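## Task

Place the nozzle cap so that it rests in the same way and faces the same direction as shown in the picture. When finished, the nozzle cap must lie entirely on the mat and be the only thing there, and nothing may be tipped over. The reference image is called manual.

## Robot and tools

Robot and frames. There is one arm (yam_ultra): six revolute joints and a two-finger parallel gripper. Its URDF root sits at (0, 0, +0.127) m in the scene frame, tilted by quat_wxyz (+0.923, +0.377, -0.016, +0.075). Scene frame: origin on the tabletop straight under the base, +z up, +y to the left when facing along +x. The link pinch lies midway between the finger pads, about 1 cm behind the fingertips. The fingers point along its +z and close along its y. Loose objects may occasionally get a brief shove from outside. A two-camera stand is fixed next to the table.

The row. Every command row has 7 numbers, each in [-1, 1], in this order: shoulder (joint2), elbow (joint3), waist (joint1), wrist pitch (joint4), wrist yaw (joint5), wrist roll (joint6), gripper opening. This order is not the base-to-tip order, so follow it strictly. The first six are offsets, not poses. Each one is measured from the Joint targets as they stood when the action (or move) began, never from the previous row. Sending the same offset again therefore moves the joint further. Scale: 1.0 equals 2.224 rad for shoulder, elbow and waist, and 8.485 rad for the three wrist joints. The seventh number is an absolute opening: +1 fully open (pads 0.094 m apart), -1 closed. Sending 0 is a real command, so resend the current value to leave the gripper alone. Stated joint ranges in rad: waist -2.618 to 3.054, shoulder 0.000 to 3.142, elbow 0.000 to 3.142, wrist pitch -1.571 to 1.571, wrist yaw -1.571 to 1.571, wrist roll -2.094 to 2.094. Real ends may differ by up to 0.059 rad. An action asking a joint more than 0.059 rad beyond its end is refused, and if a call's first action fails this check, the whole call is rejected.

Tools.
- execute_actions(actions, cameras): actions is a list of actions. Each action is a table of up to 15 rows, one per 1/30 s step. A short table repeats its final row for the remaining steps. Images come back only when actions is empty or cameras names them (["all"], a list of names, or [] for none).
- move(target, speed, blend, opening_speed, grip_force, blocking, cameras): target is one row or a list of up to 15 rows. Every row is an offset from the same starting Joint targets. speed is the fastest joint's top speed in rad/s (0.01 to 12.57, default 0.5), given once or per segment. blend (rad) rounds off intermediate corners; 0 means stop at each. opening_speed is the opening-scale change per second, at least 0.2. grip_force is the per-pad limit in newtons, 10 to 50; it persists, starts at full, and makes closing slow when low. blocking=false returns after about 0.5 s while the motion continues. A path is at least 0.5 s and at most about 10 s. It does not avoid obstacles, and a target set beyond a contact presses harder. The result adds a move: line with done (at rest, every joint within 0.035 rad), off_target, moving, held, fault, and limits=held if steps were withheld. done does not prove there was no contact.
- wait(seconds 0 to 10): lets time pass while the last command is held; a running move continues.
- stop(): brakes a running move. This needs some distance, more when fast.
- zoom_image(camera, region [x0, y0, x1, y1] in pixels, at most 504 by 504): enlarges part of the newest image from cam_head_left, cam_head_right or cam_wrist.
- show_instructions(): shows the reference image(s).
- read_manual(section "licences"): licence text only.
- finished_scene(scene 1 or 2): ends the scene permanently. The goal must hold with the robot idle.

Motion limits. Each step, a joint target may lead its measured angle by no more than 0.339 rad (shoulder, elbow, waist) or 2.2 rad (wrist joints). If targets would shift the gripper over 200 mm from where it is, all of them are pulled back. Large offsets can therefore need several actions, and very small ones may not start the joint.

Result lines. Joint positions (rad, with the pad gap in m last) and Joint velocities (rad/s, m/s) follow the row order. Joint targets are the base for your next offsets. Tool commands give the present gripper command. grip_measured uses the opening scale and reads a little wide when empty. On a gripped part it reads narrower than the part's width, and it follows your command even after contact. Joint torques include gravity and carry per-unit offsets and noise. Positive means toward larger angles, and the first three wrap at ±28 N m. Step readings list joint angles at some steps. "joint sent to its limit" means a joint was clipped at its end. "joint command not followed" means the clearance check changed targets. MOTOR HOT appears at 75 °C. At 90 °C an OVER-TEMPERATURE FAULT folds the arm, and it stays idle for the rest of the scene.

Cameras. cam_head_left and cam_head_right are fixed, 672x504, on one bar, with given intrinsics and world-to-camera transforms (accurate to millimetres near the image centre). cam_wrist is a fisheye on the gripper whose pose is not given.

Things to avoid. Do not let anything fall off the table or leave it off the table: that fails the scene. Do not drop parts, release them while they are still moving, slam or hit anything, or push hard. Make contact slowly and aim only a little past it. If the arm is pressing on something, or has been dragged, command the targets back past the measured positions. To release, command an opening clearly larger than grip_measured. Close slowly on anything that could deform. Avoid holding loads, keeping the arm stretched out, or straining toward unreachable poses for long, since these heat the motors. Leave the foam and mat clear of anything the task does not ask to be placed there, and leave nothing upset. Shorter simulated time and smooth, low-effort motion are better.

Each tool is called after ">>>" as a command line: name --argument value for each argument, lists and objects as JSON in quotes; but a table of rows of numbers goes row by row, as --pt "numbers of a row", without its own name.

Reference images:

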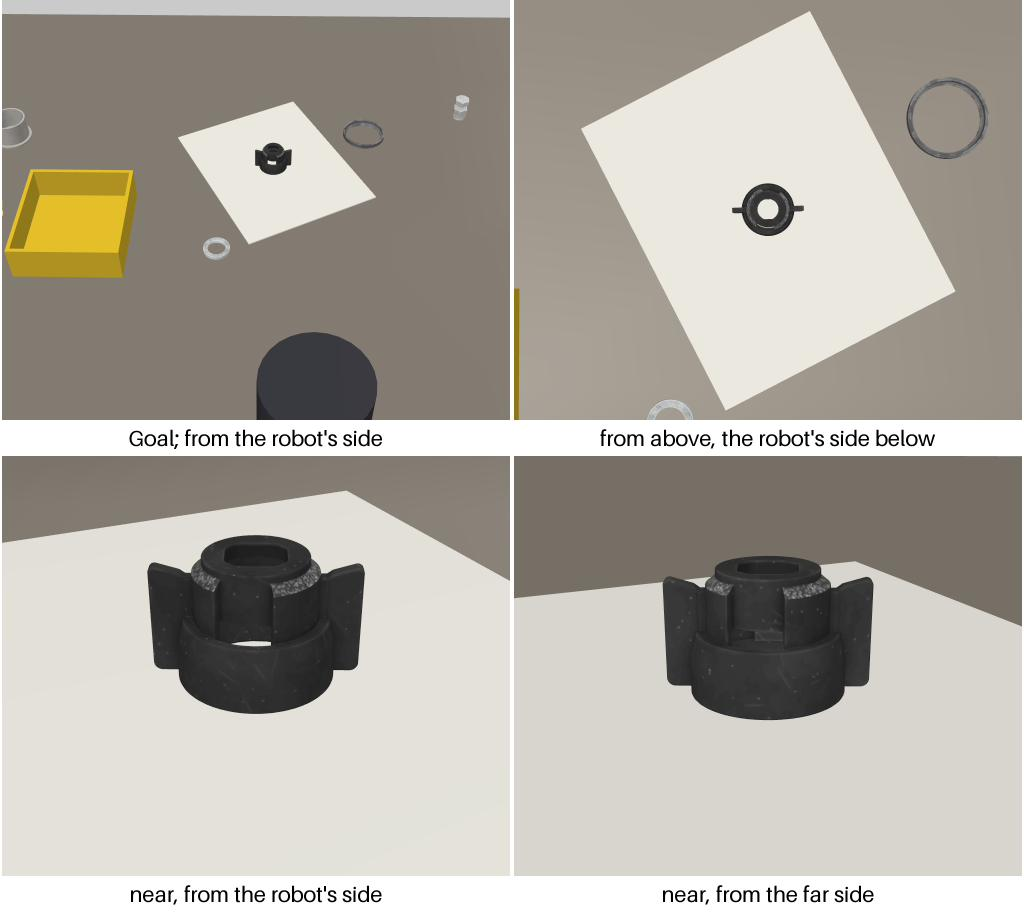

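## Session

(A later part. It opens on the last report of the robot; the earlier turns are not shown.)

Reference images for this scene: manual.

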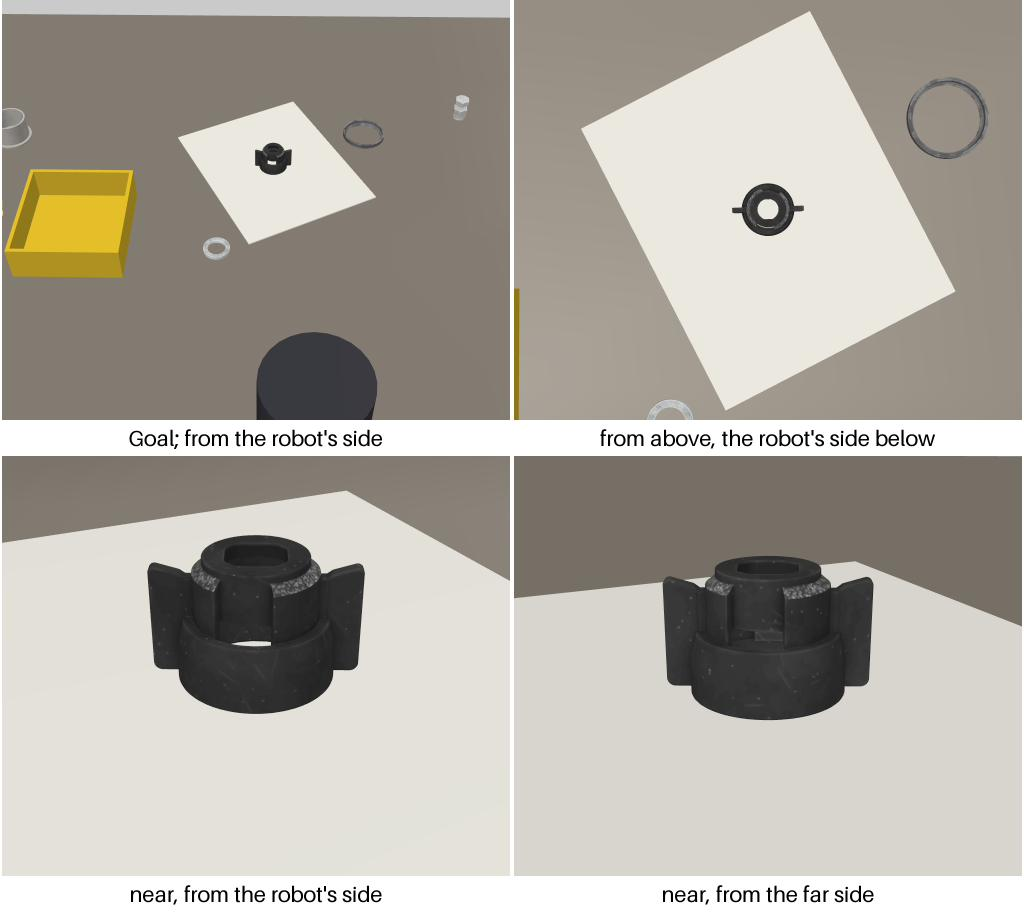

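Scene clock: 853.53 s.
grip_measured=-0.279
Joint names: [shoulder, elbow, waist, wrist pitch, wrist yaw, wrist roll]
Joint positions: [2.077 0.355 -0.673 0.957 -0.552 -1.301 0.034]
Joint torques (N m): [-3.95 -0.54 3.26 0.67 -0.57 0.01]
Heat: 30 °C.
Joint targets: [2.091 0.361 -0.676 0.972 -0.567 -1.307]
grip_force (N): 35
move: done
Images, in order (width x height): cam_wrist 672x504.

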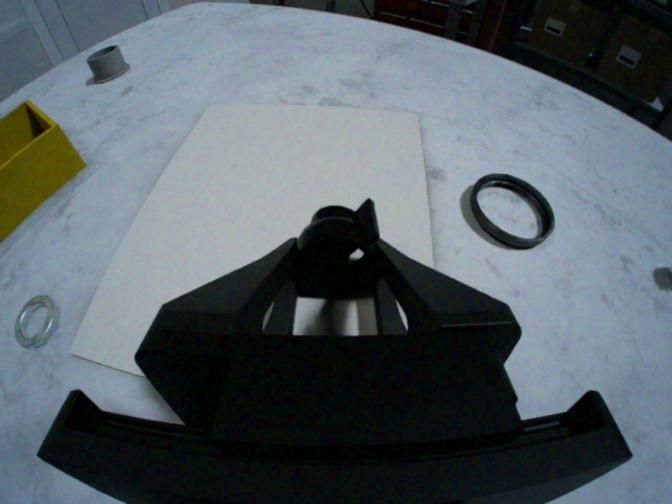

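>>> move --pt "-0.1007 0.0989 0.0009 -0.0292 0.0025 0 0.15" --pt "-0.0243 0.3462 0.2289 -0.1176 0.0950 0.0641 0.15" --pt "0.3674 0.6219 0.4685 -0.2164 0.1881 0.1283 0.15" --speed '[0.6, 1.2, 1.2]' --blend '[0.08, 0.2, 0]' --cameras '["cam_wrist", "cam_head_right"]'

>>> zoom_image --camera "cam_wrist" --region '[256, 130, 416, 290]'

Scene clock: 986.87 s.
grip_measured=+0.148
Joint names: [shoulder, elbow, waist, wrist pitch, wrist yaw, wrist roll]
Joint positions: [2.47 1.59 0.149 -1.272 0.88 -0.404 0.054]
Joint torques (N m): [-7.45 5.85 7.77 -0.33 0.1 0.08]
Heat: 29 °C.
Joint targets: [2.471 1.614 0.169 -1.288 0.885 -0.398]
grip_force (N): 35
move: done
Images, in order (width x height): cam_head_right 672x504, cam_wrist 672x504.

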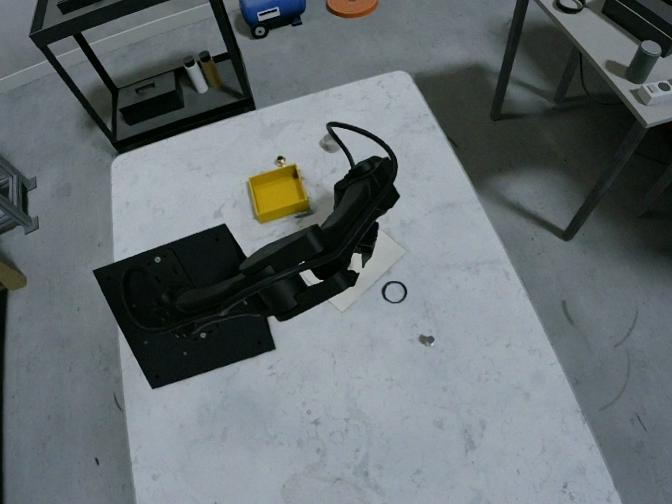

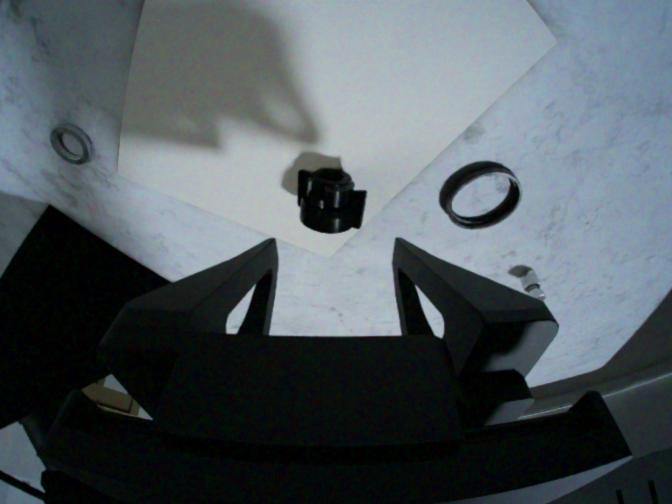

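Scaled by 3.150 from the camera's 672x504 image, which has a finer 960x720 frame.

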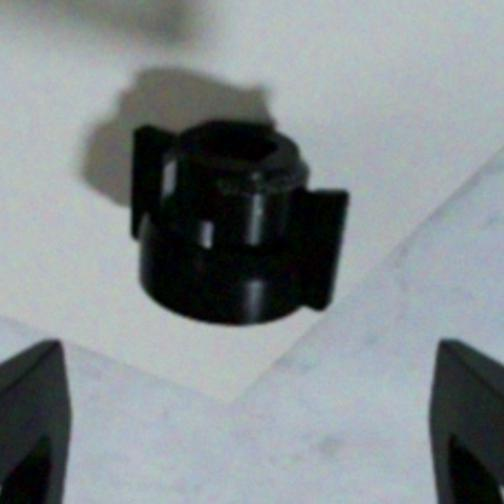

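>>> move --target '[0.0967, 0.0571, -0.0558, -0.0121, 0.0085, 0.0249, 0.15]' --speed 0.2 --cameras '["cam_wrist"]'

>>> zoom_image --camera "cam_wrist" --region '[256, 160, 416, 340]'

Scene clock: 1062.50 s.
grip_measured=+0.148
Joint names: [shoulder, elbow, waist, wrist pitch, wrist yaw, wrist roll]
Joint positions: [2.677 1.716 0.035 -1.373 0.951 -0.193 0.054]
Joint torques (N m): [-7.34 5.19 7.5 -0.59 0.05 0.11]
Heat: 32 °C.
Joint targets: [2.686 1.740 0.045 -1.390 0.957 -0.187]
grip_force (N): 35
move: done
Images, in order (width x height): cam_wrist 672x504.

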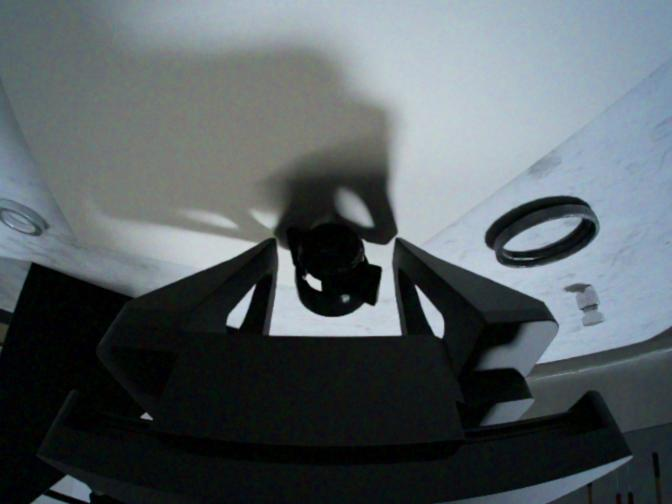

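Scaled by 2.800 from the camera's 672x504 image, which has a finer 960x720 frame.

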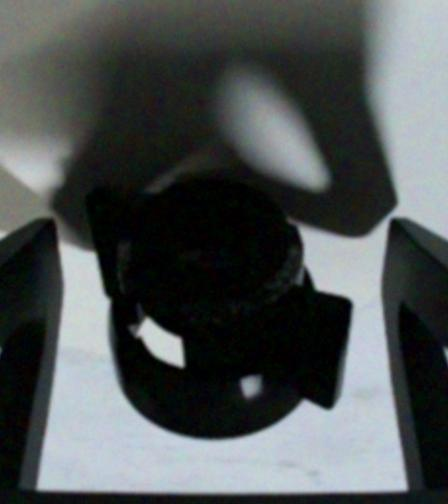

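>>> move --target '[0, 0, 0, 0, 0, 0, -0.40]' --opening_speed 0.4 --cameras '["cam_wrist"]'

>>> zoom_image --camera "cam_wrist" --region '[256, 160, 416, 340]'

Scene clock: 1088.53 s.
grip_measured=-0.288
Joint names: [shoulder, elbow, waist, wrist pitch, wrist yaw, wrist roll]
Joint positions: [2.677 1.716 0.035 -1.374 0.952 -0.192 0.033]
Joint torques (N m): [-7.34 5.08 7.43 -0.59 0.05 0.1]
Heat: 32 °C.
Joint targets: [2.686 1.740 0.045 -1.391 0.957 -0.187]
grip_force (N): 35
move: done
Images, in order (width x height): cam_wrist 672x504.

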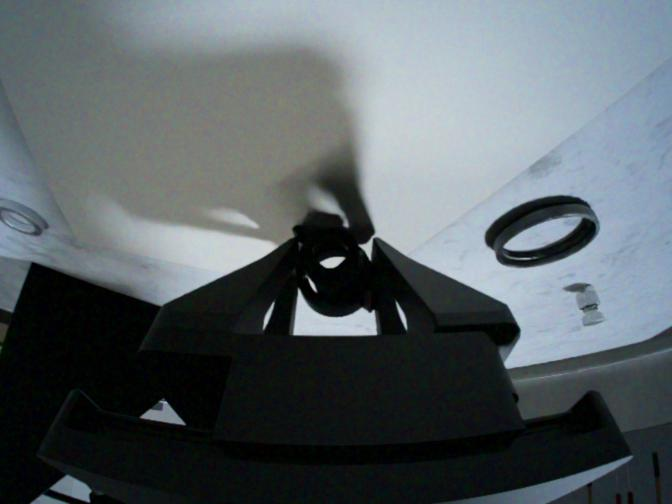

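Scaled by 2.800 from the camera's 672x504 image, which has a finer 960x720 frame.

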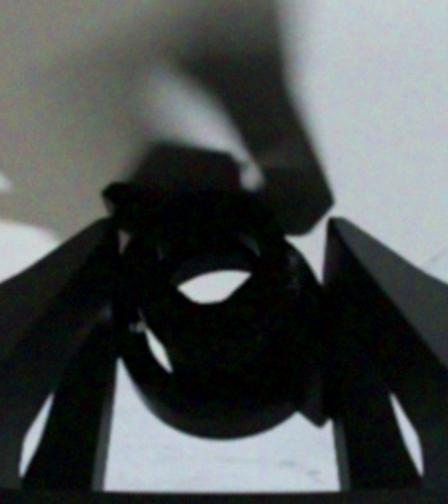

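>>> move --pt "-0.1106 -0.0674 0.0567 0.0151 -0.0100 -0.0264 -0.40" --pt "-0.4209 -0.2653 -0.0652 0.1227 -0.0774 -0.0664 -0.40" --pt "-0.3026 -0.5845 -0.1704 0.2491 -0.1479 -0.1157 -0.40" --speed '[0.3, 1.0, 1.0]' --blend '[0.05, 0.2, 0]' --cameras '["all"]'

>>> zoom_image --camera "cam_wrist" --region '[276, 170, 396, 340]'

>>> zoom_image --camera "cam_head_right" --region '[315, 215, 385, 275]'

>>> zoom_image --camera "cam_head_left" --region '[310, 215, 380, 275]'

Scene clock: 1160.07 s.
grip_measured=-0.288
Joint names: [shoulder, elbow, waist, wrist pitch, wrist yaw, wrist roll]
Joint positions: [2.006 0.442 -0.336 0.702 -0.27 -1.163 0.033]
Joint torques (N m): [-4.45 0.72 4 0.83 -0.64 0.02]
Heat: 33 °C.
Joint targets: [2.013 0.440 -0.334 0.723 -0.298 -1.169]
grip_force (N): 35
move: done

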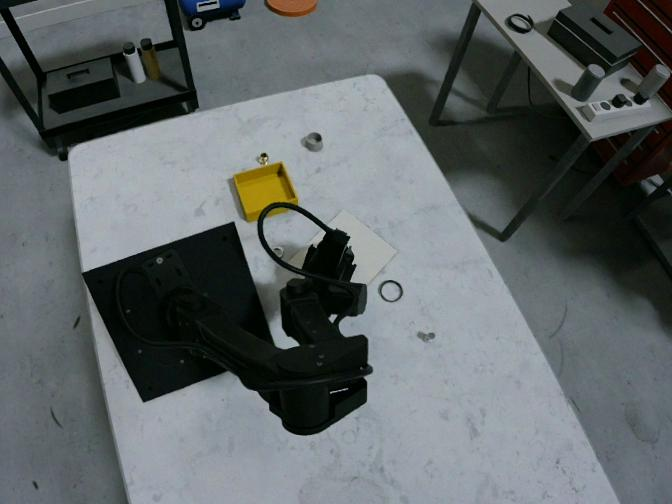

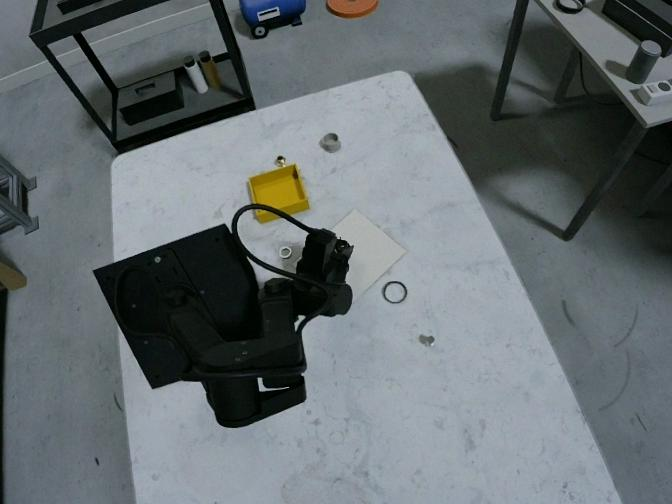

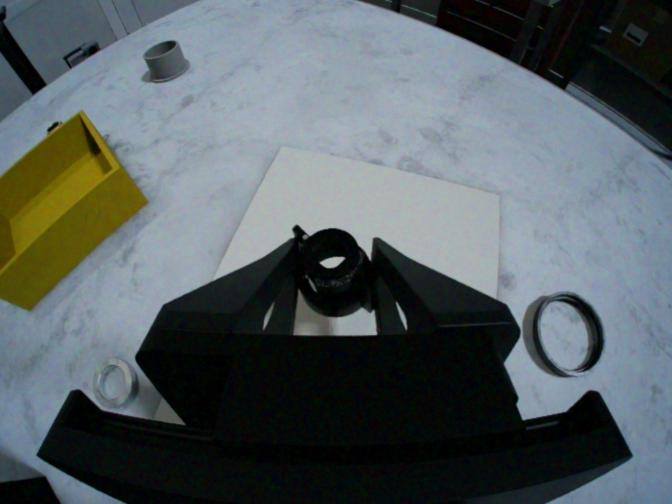

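Scaled by 2.965 from the camera's 672x504 image, which has a finer 960x720 frame.

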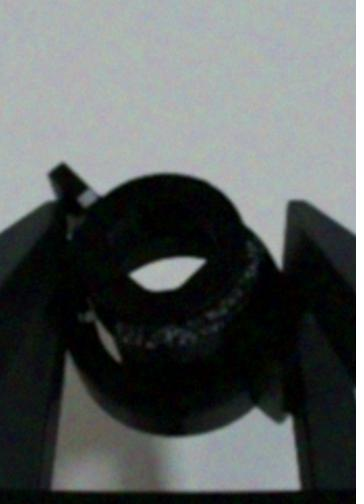

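Scaled by 7.200 from the camera's 672x504 image, which has a finer 960x720 frame.

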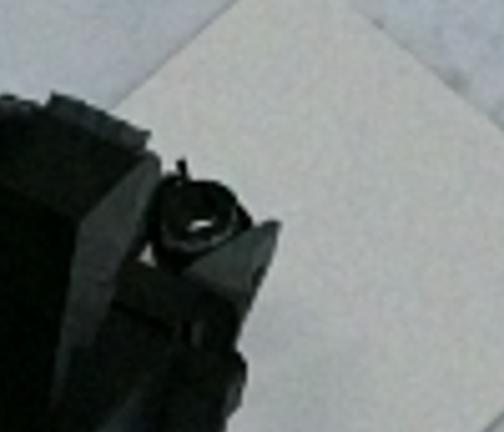

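Scaled by 7.200 from the camera's 672x504 image, which has a finer 960x720 frame.

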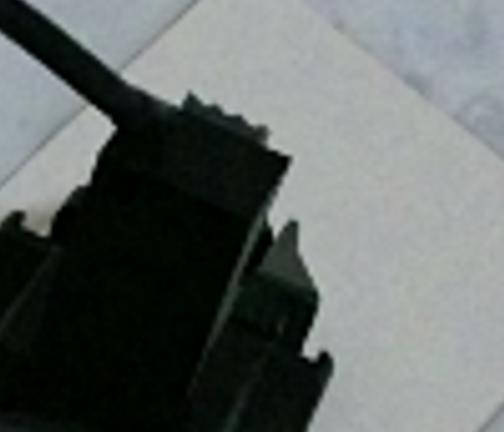

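>>> move --target '[0.0562, 0.0218, -0.0369, 0.0091, -0.0074, -0.0078, -0.40]' --speed 0.2 --cameras '["cam_wrist", "cam_head_right"]'

>>> zoom_image --camera "cam_wrist" --region '[276, 170, 396, 340]'

>>> zoom_image --camera "cam_head_right" --region '[315, 215, 385, 275]'

Scene clock: 1210.43 s.
grip_measured=-0.288
Joint names: [shoulder, elbow, waist, wrist pitch, wrist yaw, wrist roll]
Joint positions: [2.127 0.482 -0.419 0.781 -0.332 -1.229 0.033]
Joint torques (N m): [-4.38 0.81 4.26 0.75 -0.67 -0.02]
Heat: 31 °C.
Joint targets: [2.138 0.489 -0.416 0.801 -0.361 -1.235]
grip_force (N): 35
move: done
Images, in order (width x height): cam_head_right 672x504, cam_wrist 672x504.

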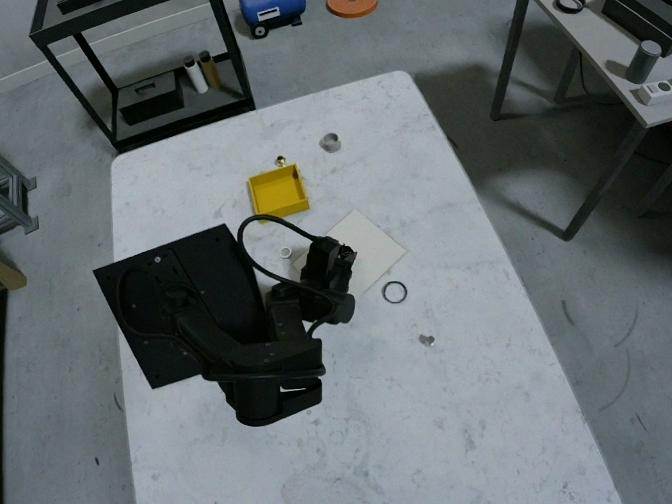

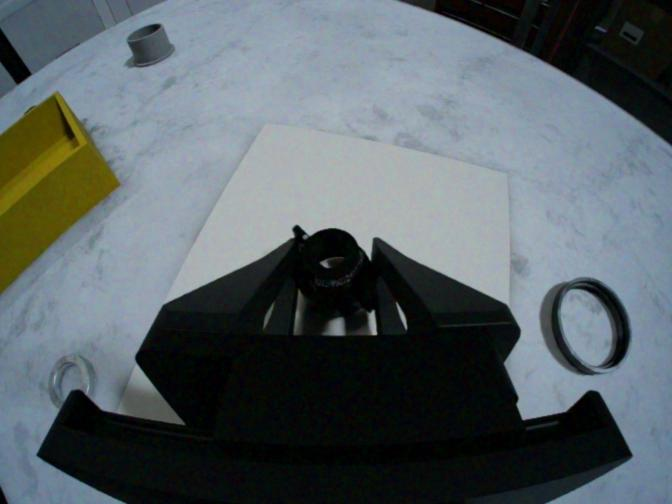

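Scaled by 2.965 from the camera's 672x504 image, which has a finer 960x720 frame.

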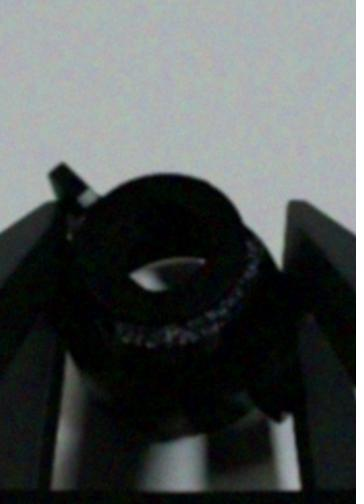

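Scaled by 7.200 from the camera's 672x504 image, which has a finer 960x720 frame.

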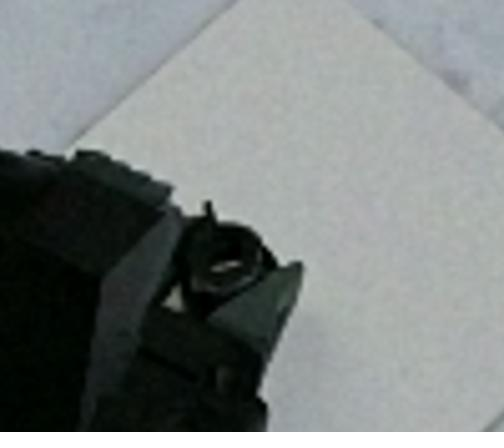

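>>> move --target '[0.0121, 0.0037, -0.0080, 0.0017, -0.0014, -0.0017, -0.40]' --speed 0.05 --cameras '["cam_wrist"]'

>>> zoom_image --camera "cam_wrist" --region '[276, 170, 396, 340]'

Scene clock: 1225.87 s.
grip_measured=-0.288
Joint names: [shoulder, elbow, waist, wrist pitch, wrist yaw, wrist roll]
Joint positions: [2.152 0.491 -0.434 0.797 -0.351 -1.243 0.033]
Joint torques (N m): [-4.25 0.58 4.14 0.73 -0.61 0.01]
Heat: 31 °C.
Joint targets: [2.165 0.497 -0.434 0.815 -0.372 -1.249]
grip_force (N): 35
move: done
Images, in order (width x height): cam_wrist 672x504.

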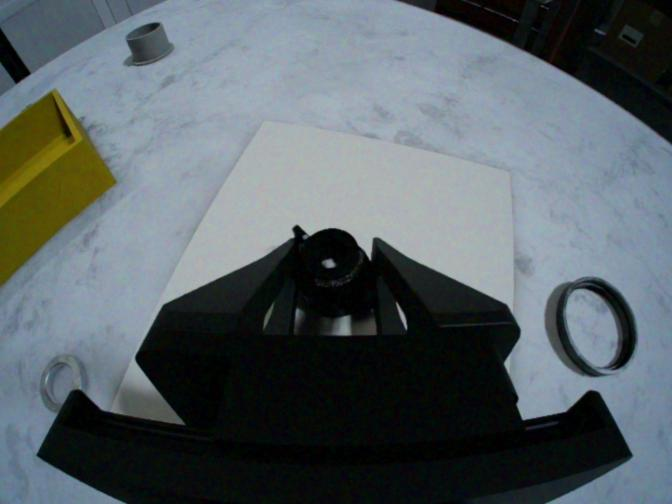

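Scaled by 2.965 from the camera's 672x504 image, which has a finer 960x720 frame.

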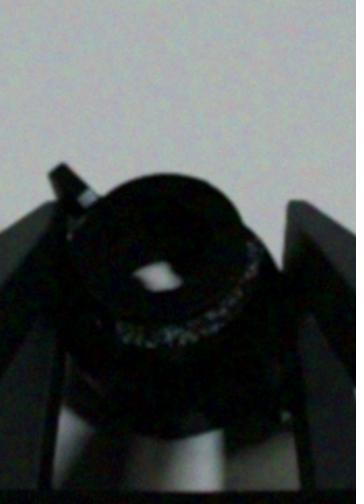

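>>> move --target '[0.0045, 0.0014, -0.0030, 0.0006, -0.0005, -0.0006, -0.40]' --speed 0.04 --cameras '["cam_wrist"]'

>>> zoom_image --camera "cam_wrist" --region '[276, 170, 396, 340]'

Scene clock: 1231.97 s.
grip_measured=-0.288
Joint names: [shoulder, elbow, waist, wrist pitch, wrist yaw, wrist roll]
Joint positions: [2.161 0.491 -0.439 0.808 -0.363 -1.248 0.033]
Joint torques (N m): [-4.26 0.8 4.05 0.71 -0.56 -0.01]
Heat: 31 °C.
Joint targets: [2.175 0.500 -0.440 0.820 -0.376 -1.254]
grip_force (N): 35
move: done
Images, in order (width x height): cam_wrist 672x504.

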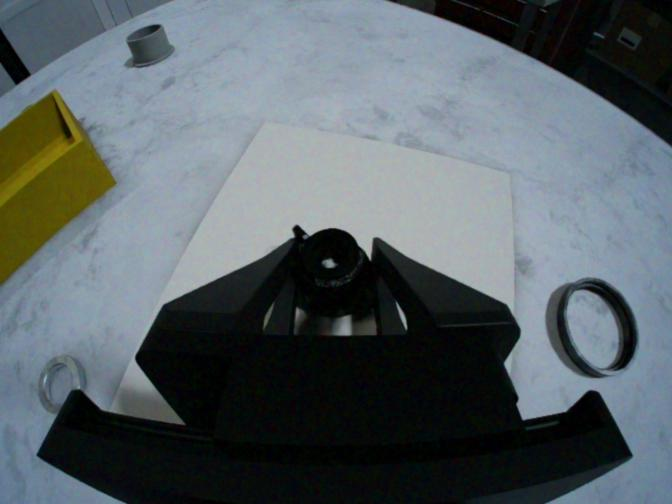

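Scaled by 2.965 from the camera's 672x504 image, which has a finer 960x720 frame.

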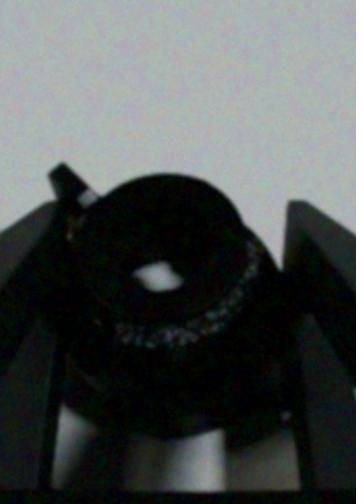

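>>> move --pt "0 0 0 0 0 0 0.9" --pt "-0.1924 -0.0809 -0.0477 -0.0351 -0.0080 -0.0105 0.9" --speed '[0.3, 0.3]' --opening_speed 0.5 --cameras '["all"]'

>>> zoom_image --camera "cam_wrist" --region '[256, 120, 416, 280]'

>>> zoom_image --camera "cam_head_right" --region '[315, 215, 385, 275]'

>>> zoom_image --camera "cam_head_left" --region '[310, 215, 380, 275]'

Scene clock: 1270.20 s.
grip_measured=+0.898
Joint names: [shoulder, elbow, waist, wrist pitch, wrist yaw, wrist roll]
Joint positions: [1.767 0.328 -0.546 0.537 -0.417 -1.338 0.089]
Joint torques (N m): [-6.31 -0.02 2.96 0.28 -0.67 -0.04]
Heat: 30 °C.
Joint targets: [1.747 0.320 -0.547 0.522 -0.444 -1.343]
grip_force (N): 35
move: done

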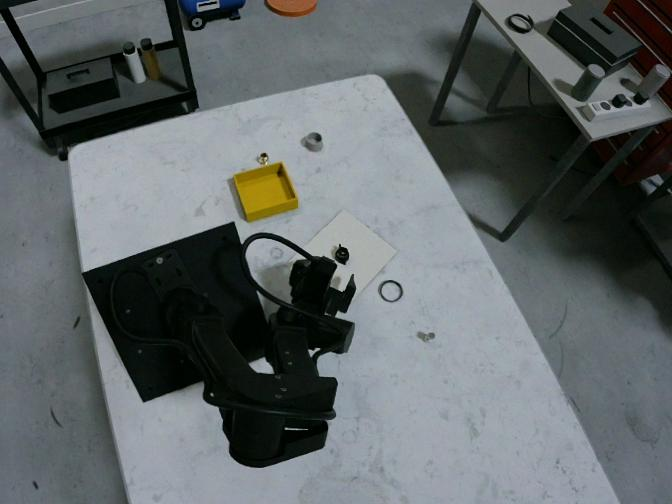

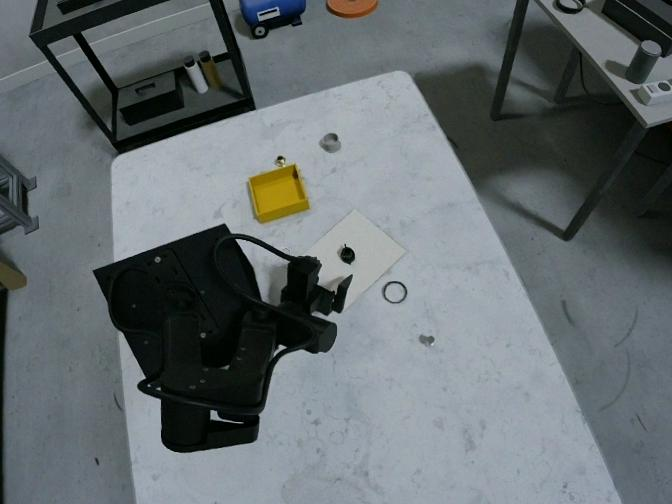

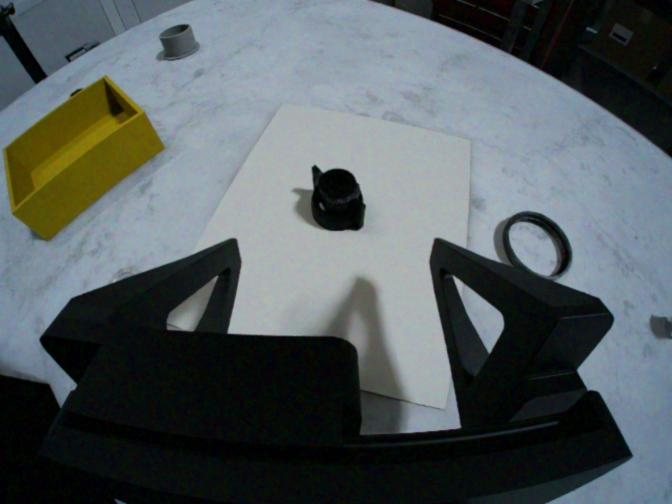

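Scaled by 3.150 from the camera's 672x504 image, which has a finer 960x720 frame.

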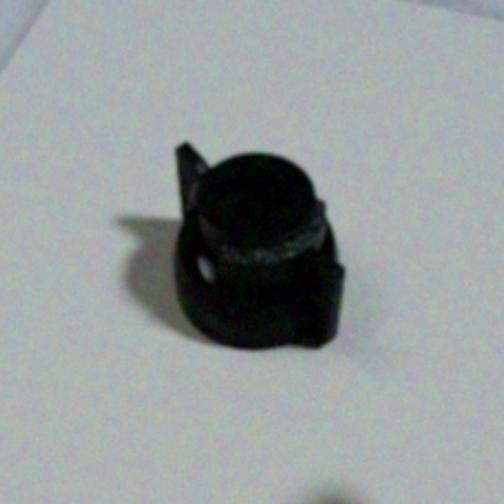

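Scaled by 7.200 from the camera's 672x504 image, which has a finer 960x720 frame.

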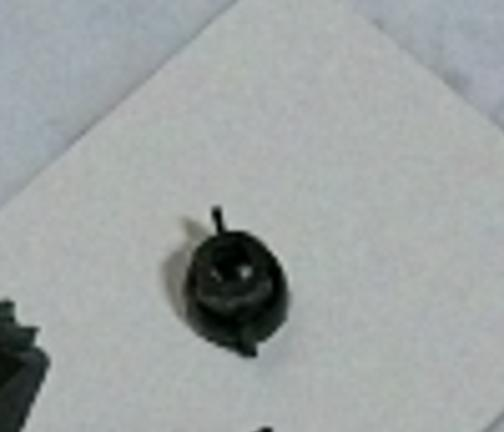

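Scaled by 7.200 from the camera's 672x504 image, which has a finer 960x720 frame.

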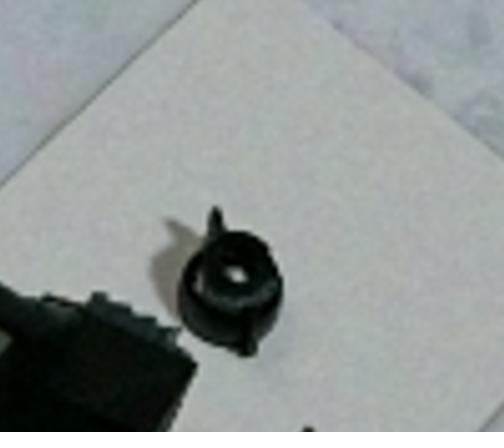

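>>> zoom_image --camera "cam_head_right" --region '[333, 240, 363, 270]'

>>> zoom_image --camera "cam_head_left" --region '[326, 239, 356, 269]'

>>> zoom_image --camera "cam_wrist" --region '[301, 155, 381, 235]'

Scaled by 16.800 from the camera's 672x504 image, which has a finer 960x720 frame.

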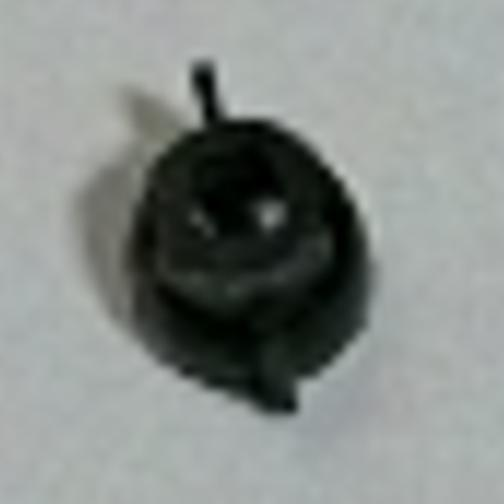

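Scaled by 16.800 from the camera's 672x504 image, which has a finer 960x720 frame.

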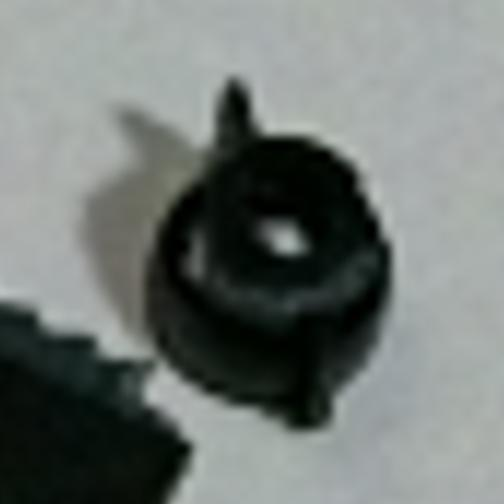

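Scaled by 6.300 from the camera's 672x504 image, which has a finer 960x720 frame.

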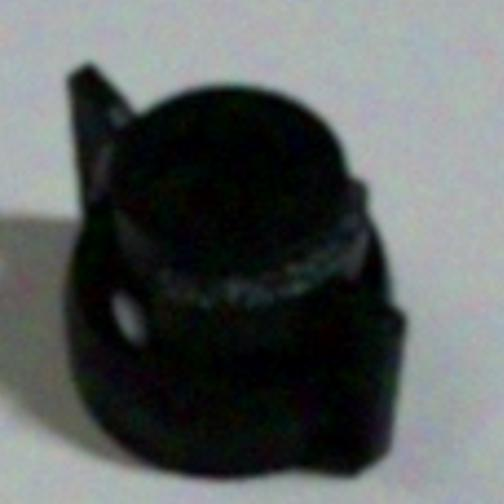

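>>> move --pt "0.1897 0.0809 0.0585 0.0351 0.0070 0.0119 0.9" --pt "0.1897 0.0809 0.0585 0.0351 0.0070 0.0119 -0.36" --speed '[0.25, 0.25]' --opening_speed 0.6 --cameras '["cam_wrist", "cam_head_right"]'

>>> zoom_image --camera "cam_wrist" --region '[276, 170, 396, 340]'

>>> zoom_image --camera "cam_head_right" --region '[333, 240, 363, 270]'

Scene clock: 1389.73 s.
grip_measured=-0.293
Joint names: [shoulder, elbow, waist, wrist pitch, wrist yaw, wrist roll]
Joint positions: [2.158 0.495 -0.442 0.802 -0.37 -1.248 0.033]
Joint torques (N m): [-4.46 0.53 6.13 0.73 -0.58 0.08]
Heat: 30 °C.
Joint targets: [2.169 0.500 -0.416 0.820 -0.385 -1.243]
grip_force (N): 35
move: done
Images, in order (width x height): cam_head_right 672x504, cam_wrist 672x504.

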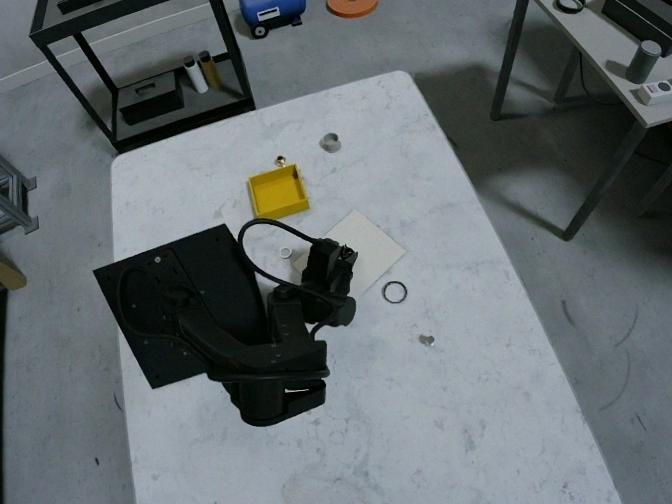

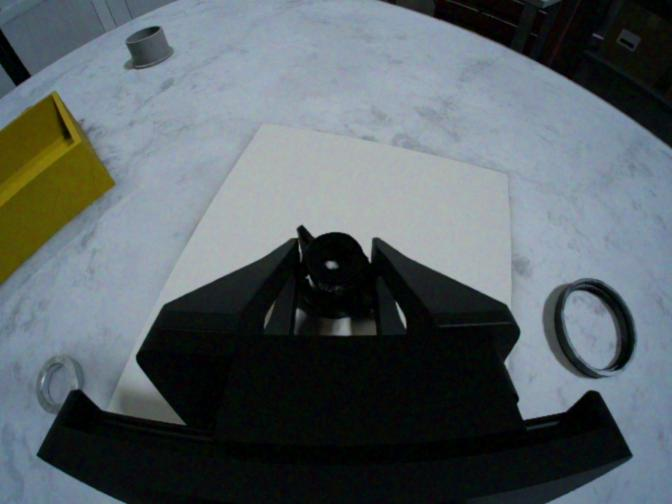

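Scaled by 2.965 from the camera's 672x504 image, which has a finer 960x720 frame.

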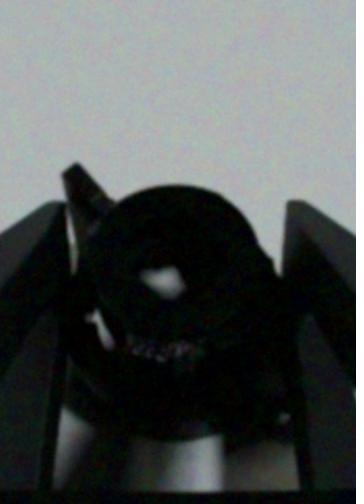

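Scaled by 16.800 from the camera's 672x504 image, which has a finer 960x720 frame.

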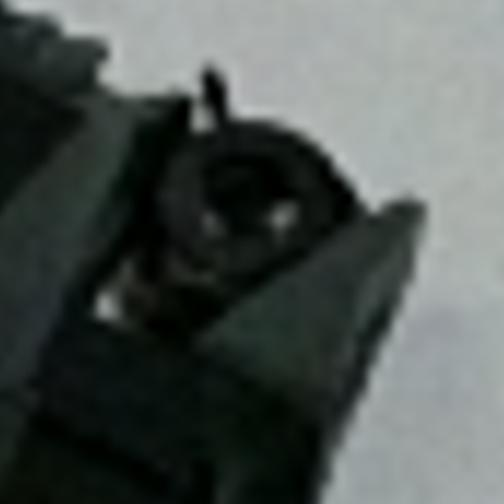

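>>> move --target '[-0.0380, 0.0387, -0.0184, -0.0348, -0.0058, -0.0127, -0.36]' --speed 0.2 --cameras '["cam_wrist", "cam_head_right"]'

>>> zoom_image --camera "cam_wrist" --region '[276, 170, 396, 340]'

>>> zoom_image --camera "cam_head_right" --region '[333, 240, 363, 270]'

Scene clock: 1405.03 s.
grip_measured=-0.295
Joint names: [shoulder, elbow, waist, wrist pitch, wrist yaw, wrist roll]
Joint positions: [2.109 0.58 -0.458 0.542 -0.41 -1.345 0.033]
Joint torques (N m): [-7.83 0.87 4.3 0.27 -0.65 0.01]
Heat: 30 °C.
Joint targets: [2.085 0.586 -0.457 0.525 -0.434 -1.350]
grip_force (N): 35
move: done
Images, in order (width x height): cam_head_right 672x504, cam_wrist 672x504.

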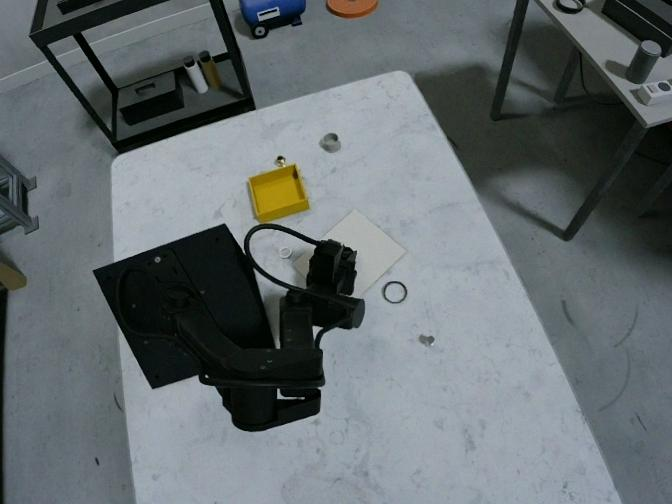

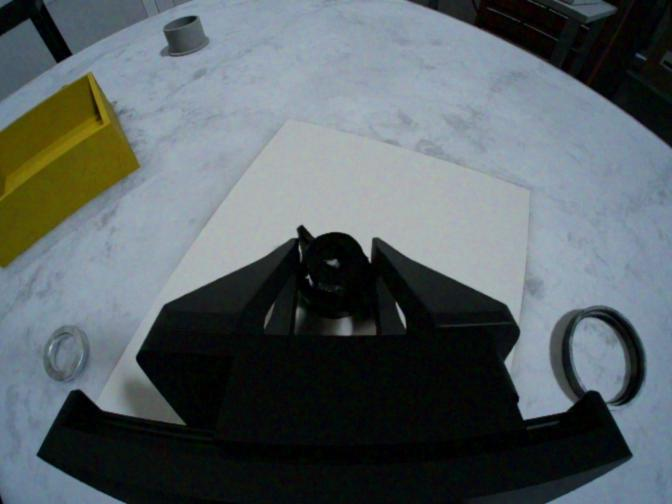

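Scaled by 2.965 from the camera's 672x504 image, which has a finer 960x720 frame.

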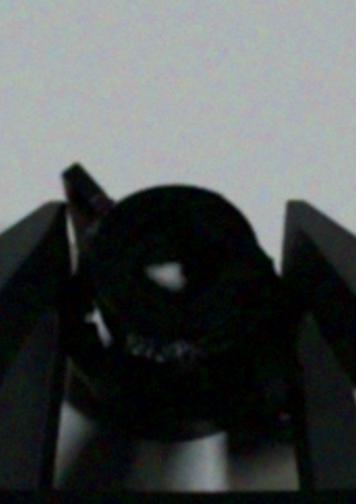

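Scaled by 16.800 from the camera's 672x504 image, which has a finer 960x720 frame.

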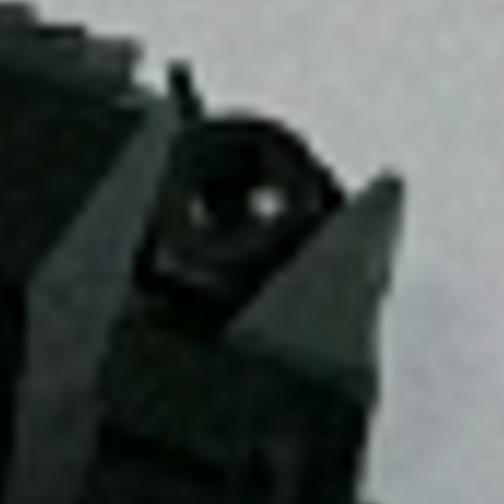

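>>> move --pt "0 0 0 0 0 0 0.9" --pt "-0.1754 -0.0773 -0.0486 -0.0317 -0.0068 -0.0107 0.9" --speed '[0.3, 0.3]' --opening_speed 0.5 --cameras '["all"]'

>>> zoom_image --camera "cam_head_right" --region '[333, 240, 363, 270]'

>>> zoom_image --camera "cam_head_left" --region '[326, 239, 356, 269]'

>>> zoom_image --camera "cam_wrist" --region '[296, 145, 386, 235]'

Scene clock: 1427.57 s.
grip_measured=+0.898
Joint names: [shoulder, elbow, waist, wrist pitch, wrist yaw, wrist roll]
Joint positions: [1.715 0.422 -0.566 0.272 -0.464 -1.436 0.089]
Joint torques (N m): [-6.48 0.28 3.12 0.19 -0.69 0.03]
Heat: 30 °C.
Joint targets: [1.695 0.414 -0.566 0.256 -0.492 -1.441]
grip_force (N): 35
move: done

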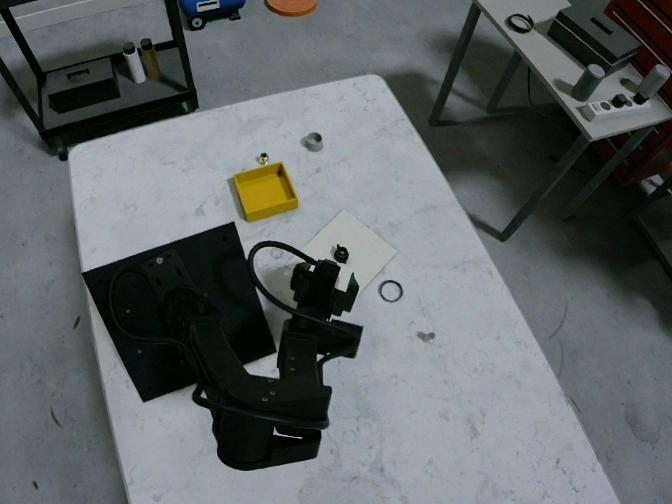

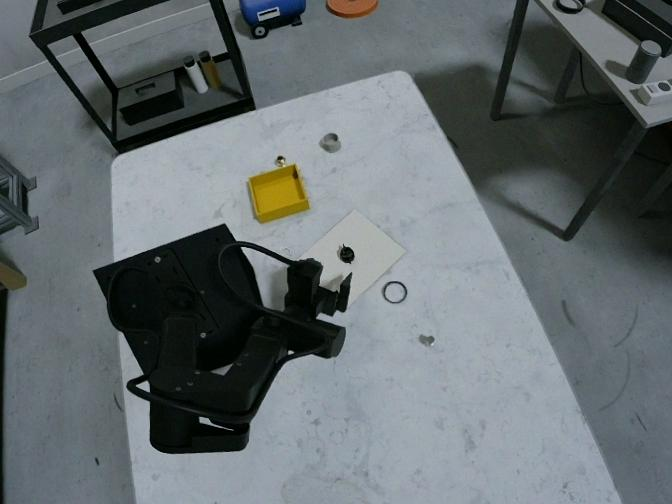

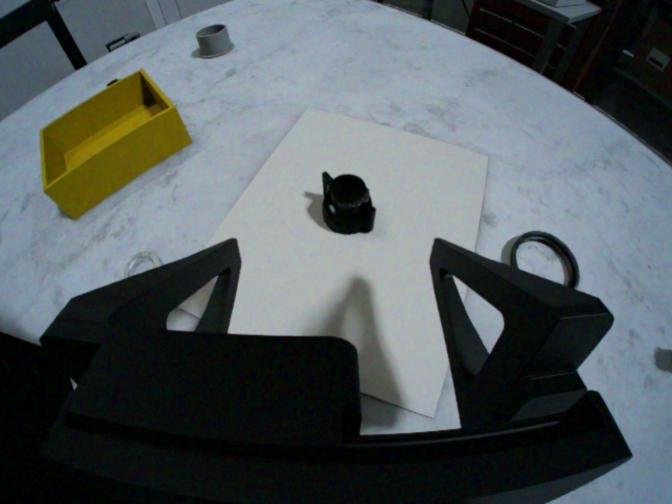

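Scaled by 16.800 from the camera's 672x504 image, which has a finer 960x720 frame.

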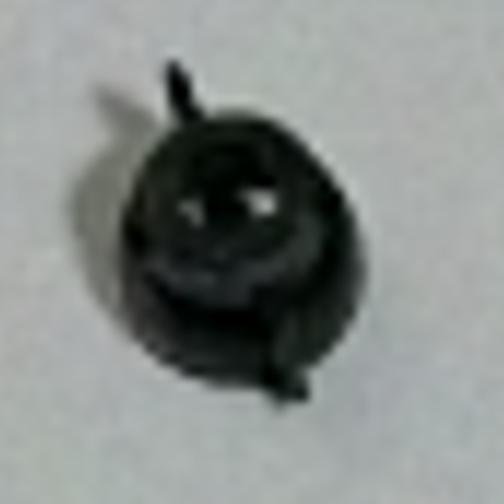

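Scaled by 16.800 from the camera's 672x504 image, which has a finer 960x720 frame.

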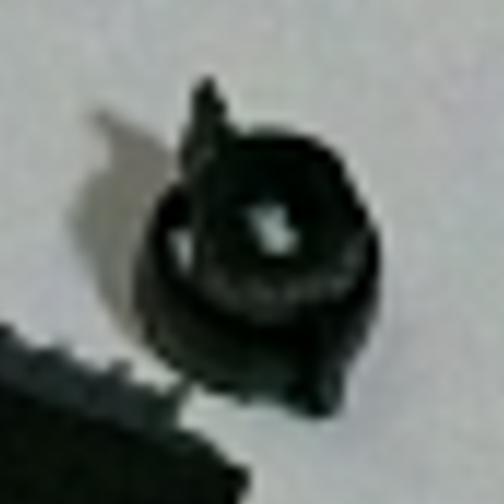

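Scaled by 5.600 from the camera's 672x504 image, which has a finer 960x720 frame.

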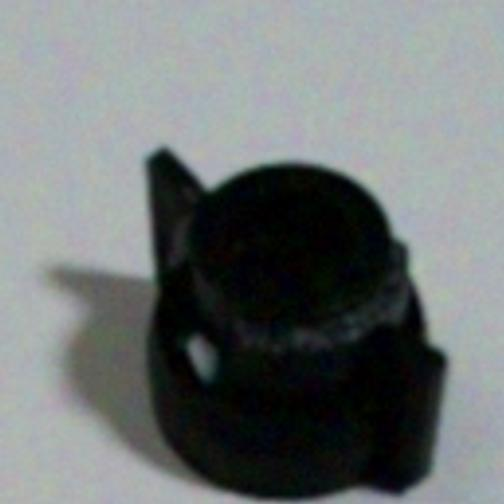

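>>> finished_scene --scene 2

The scene is finished: the task was done.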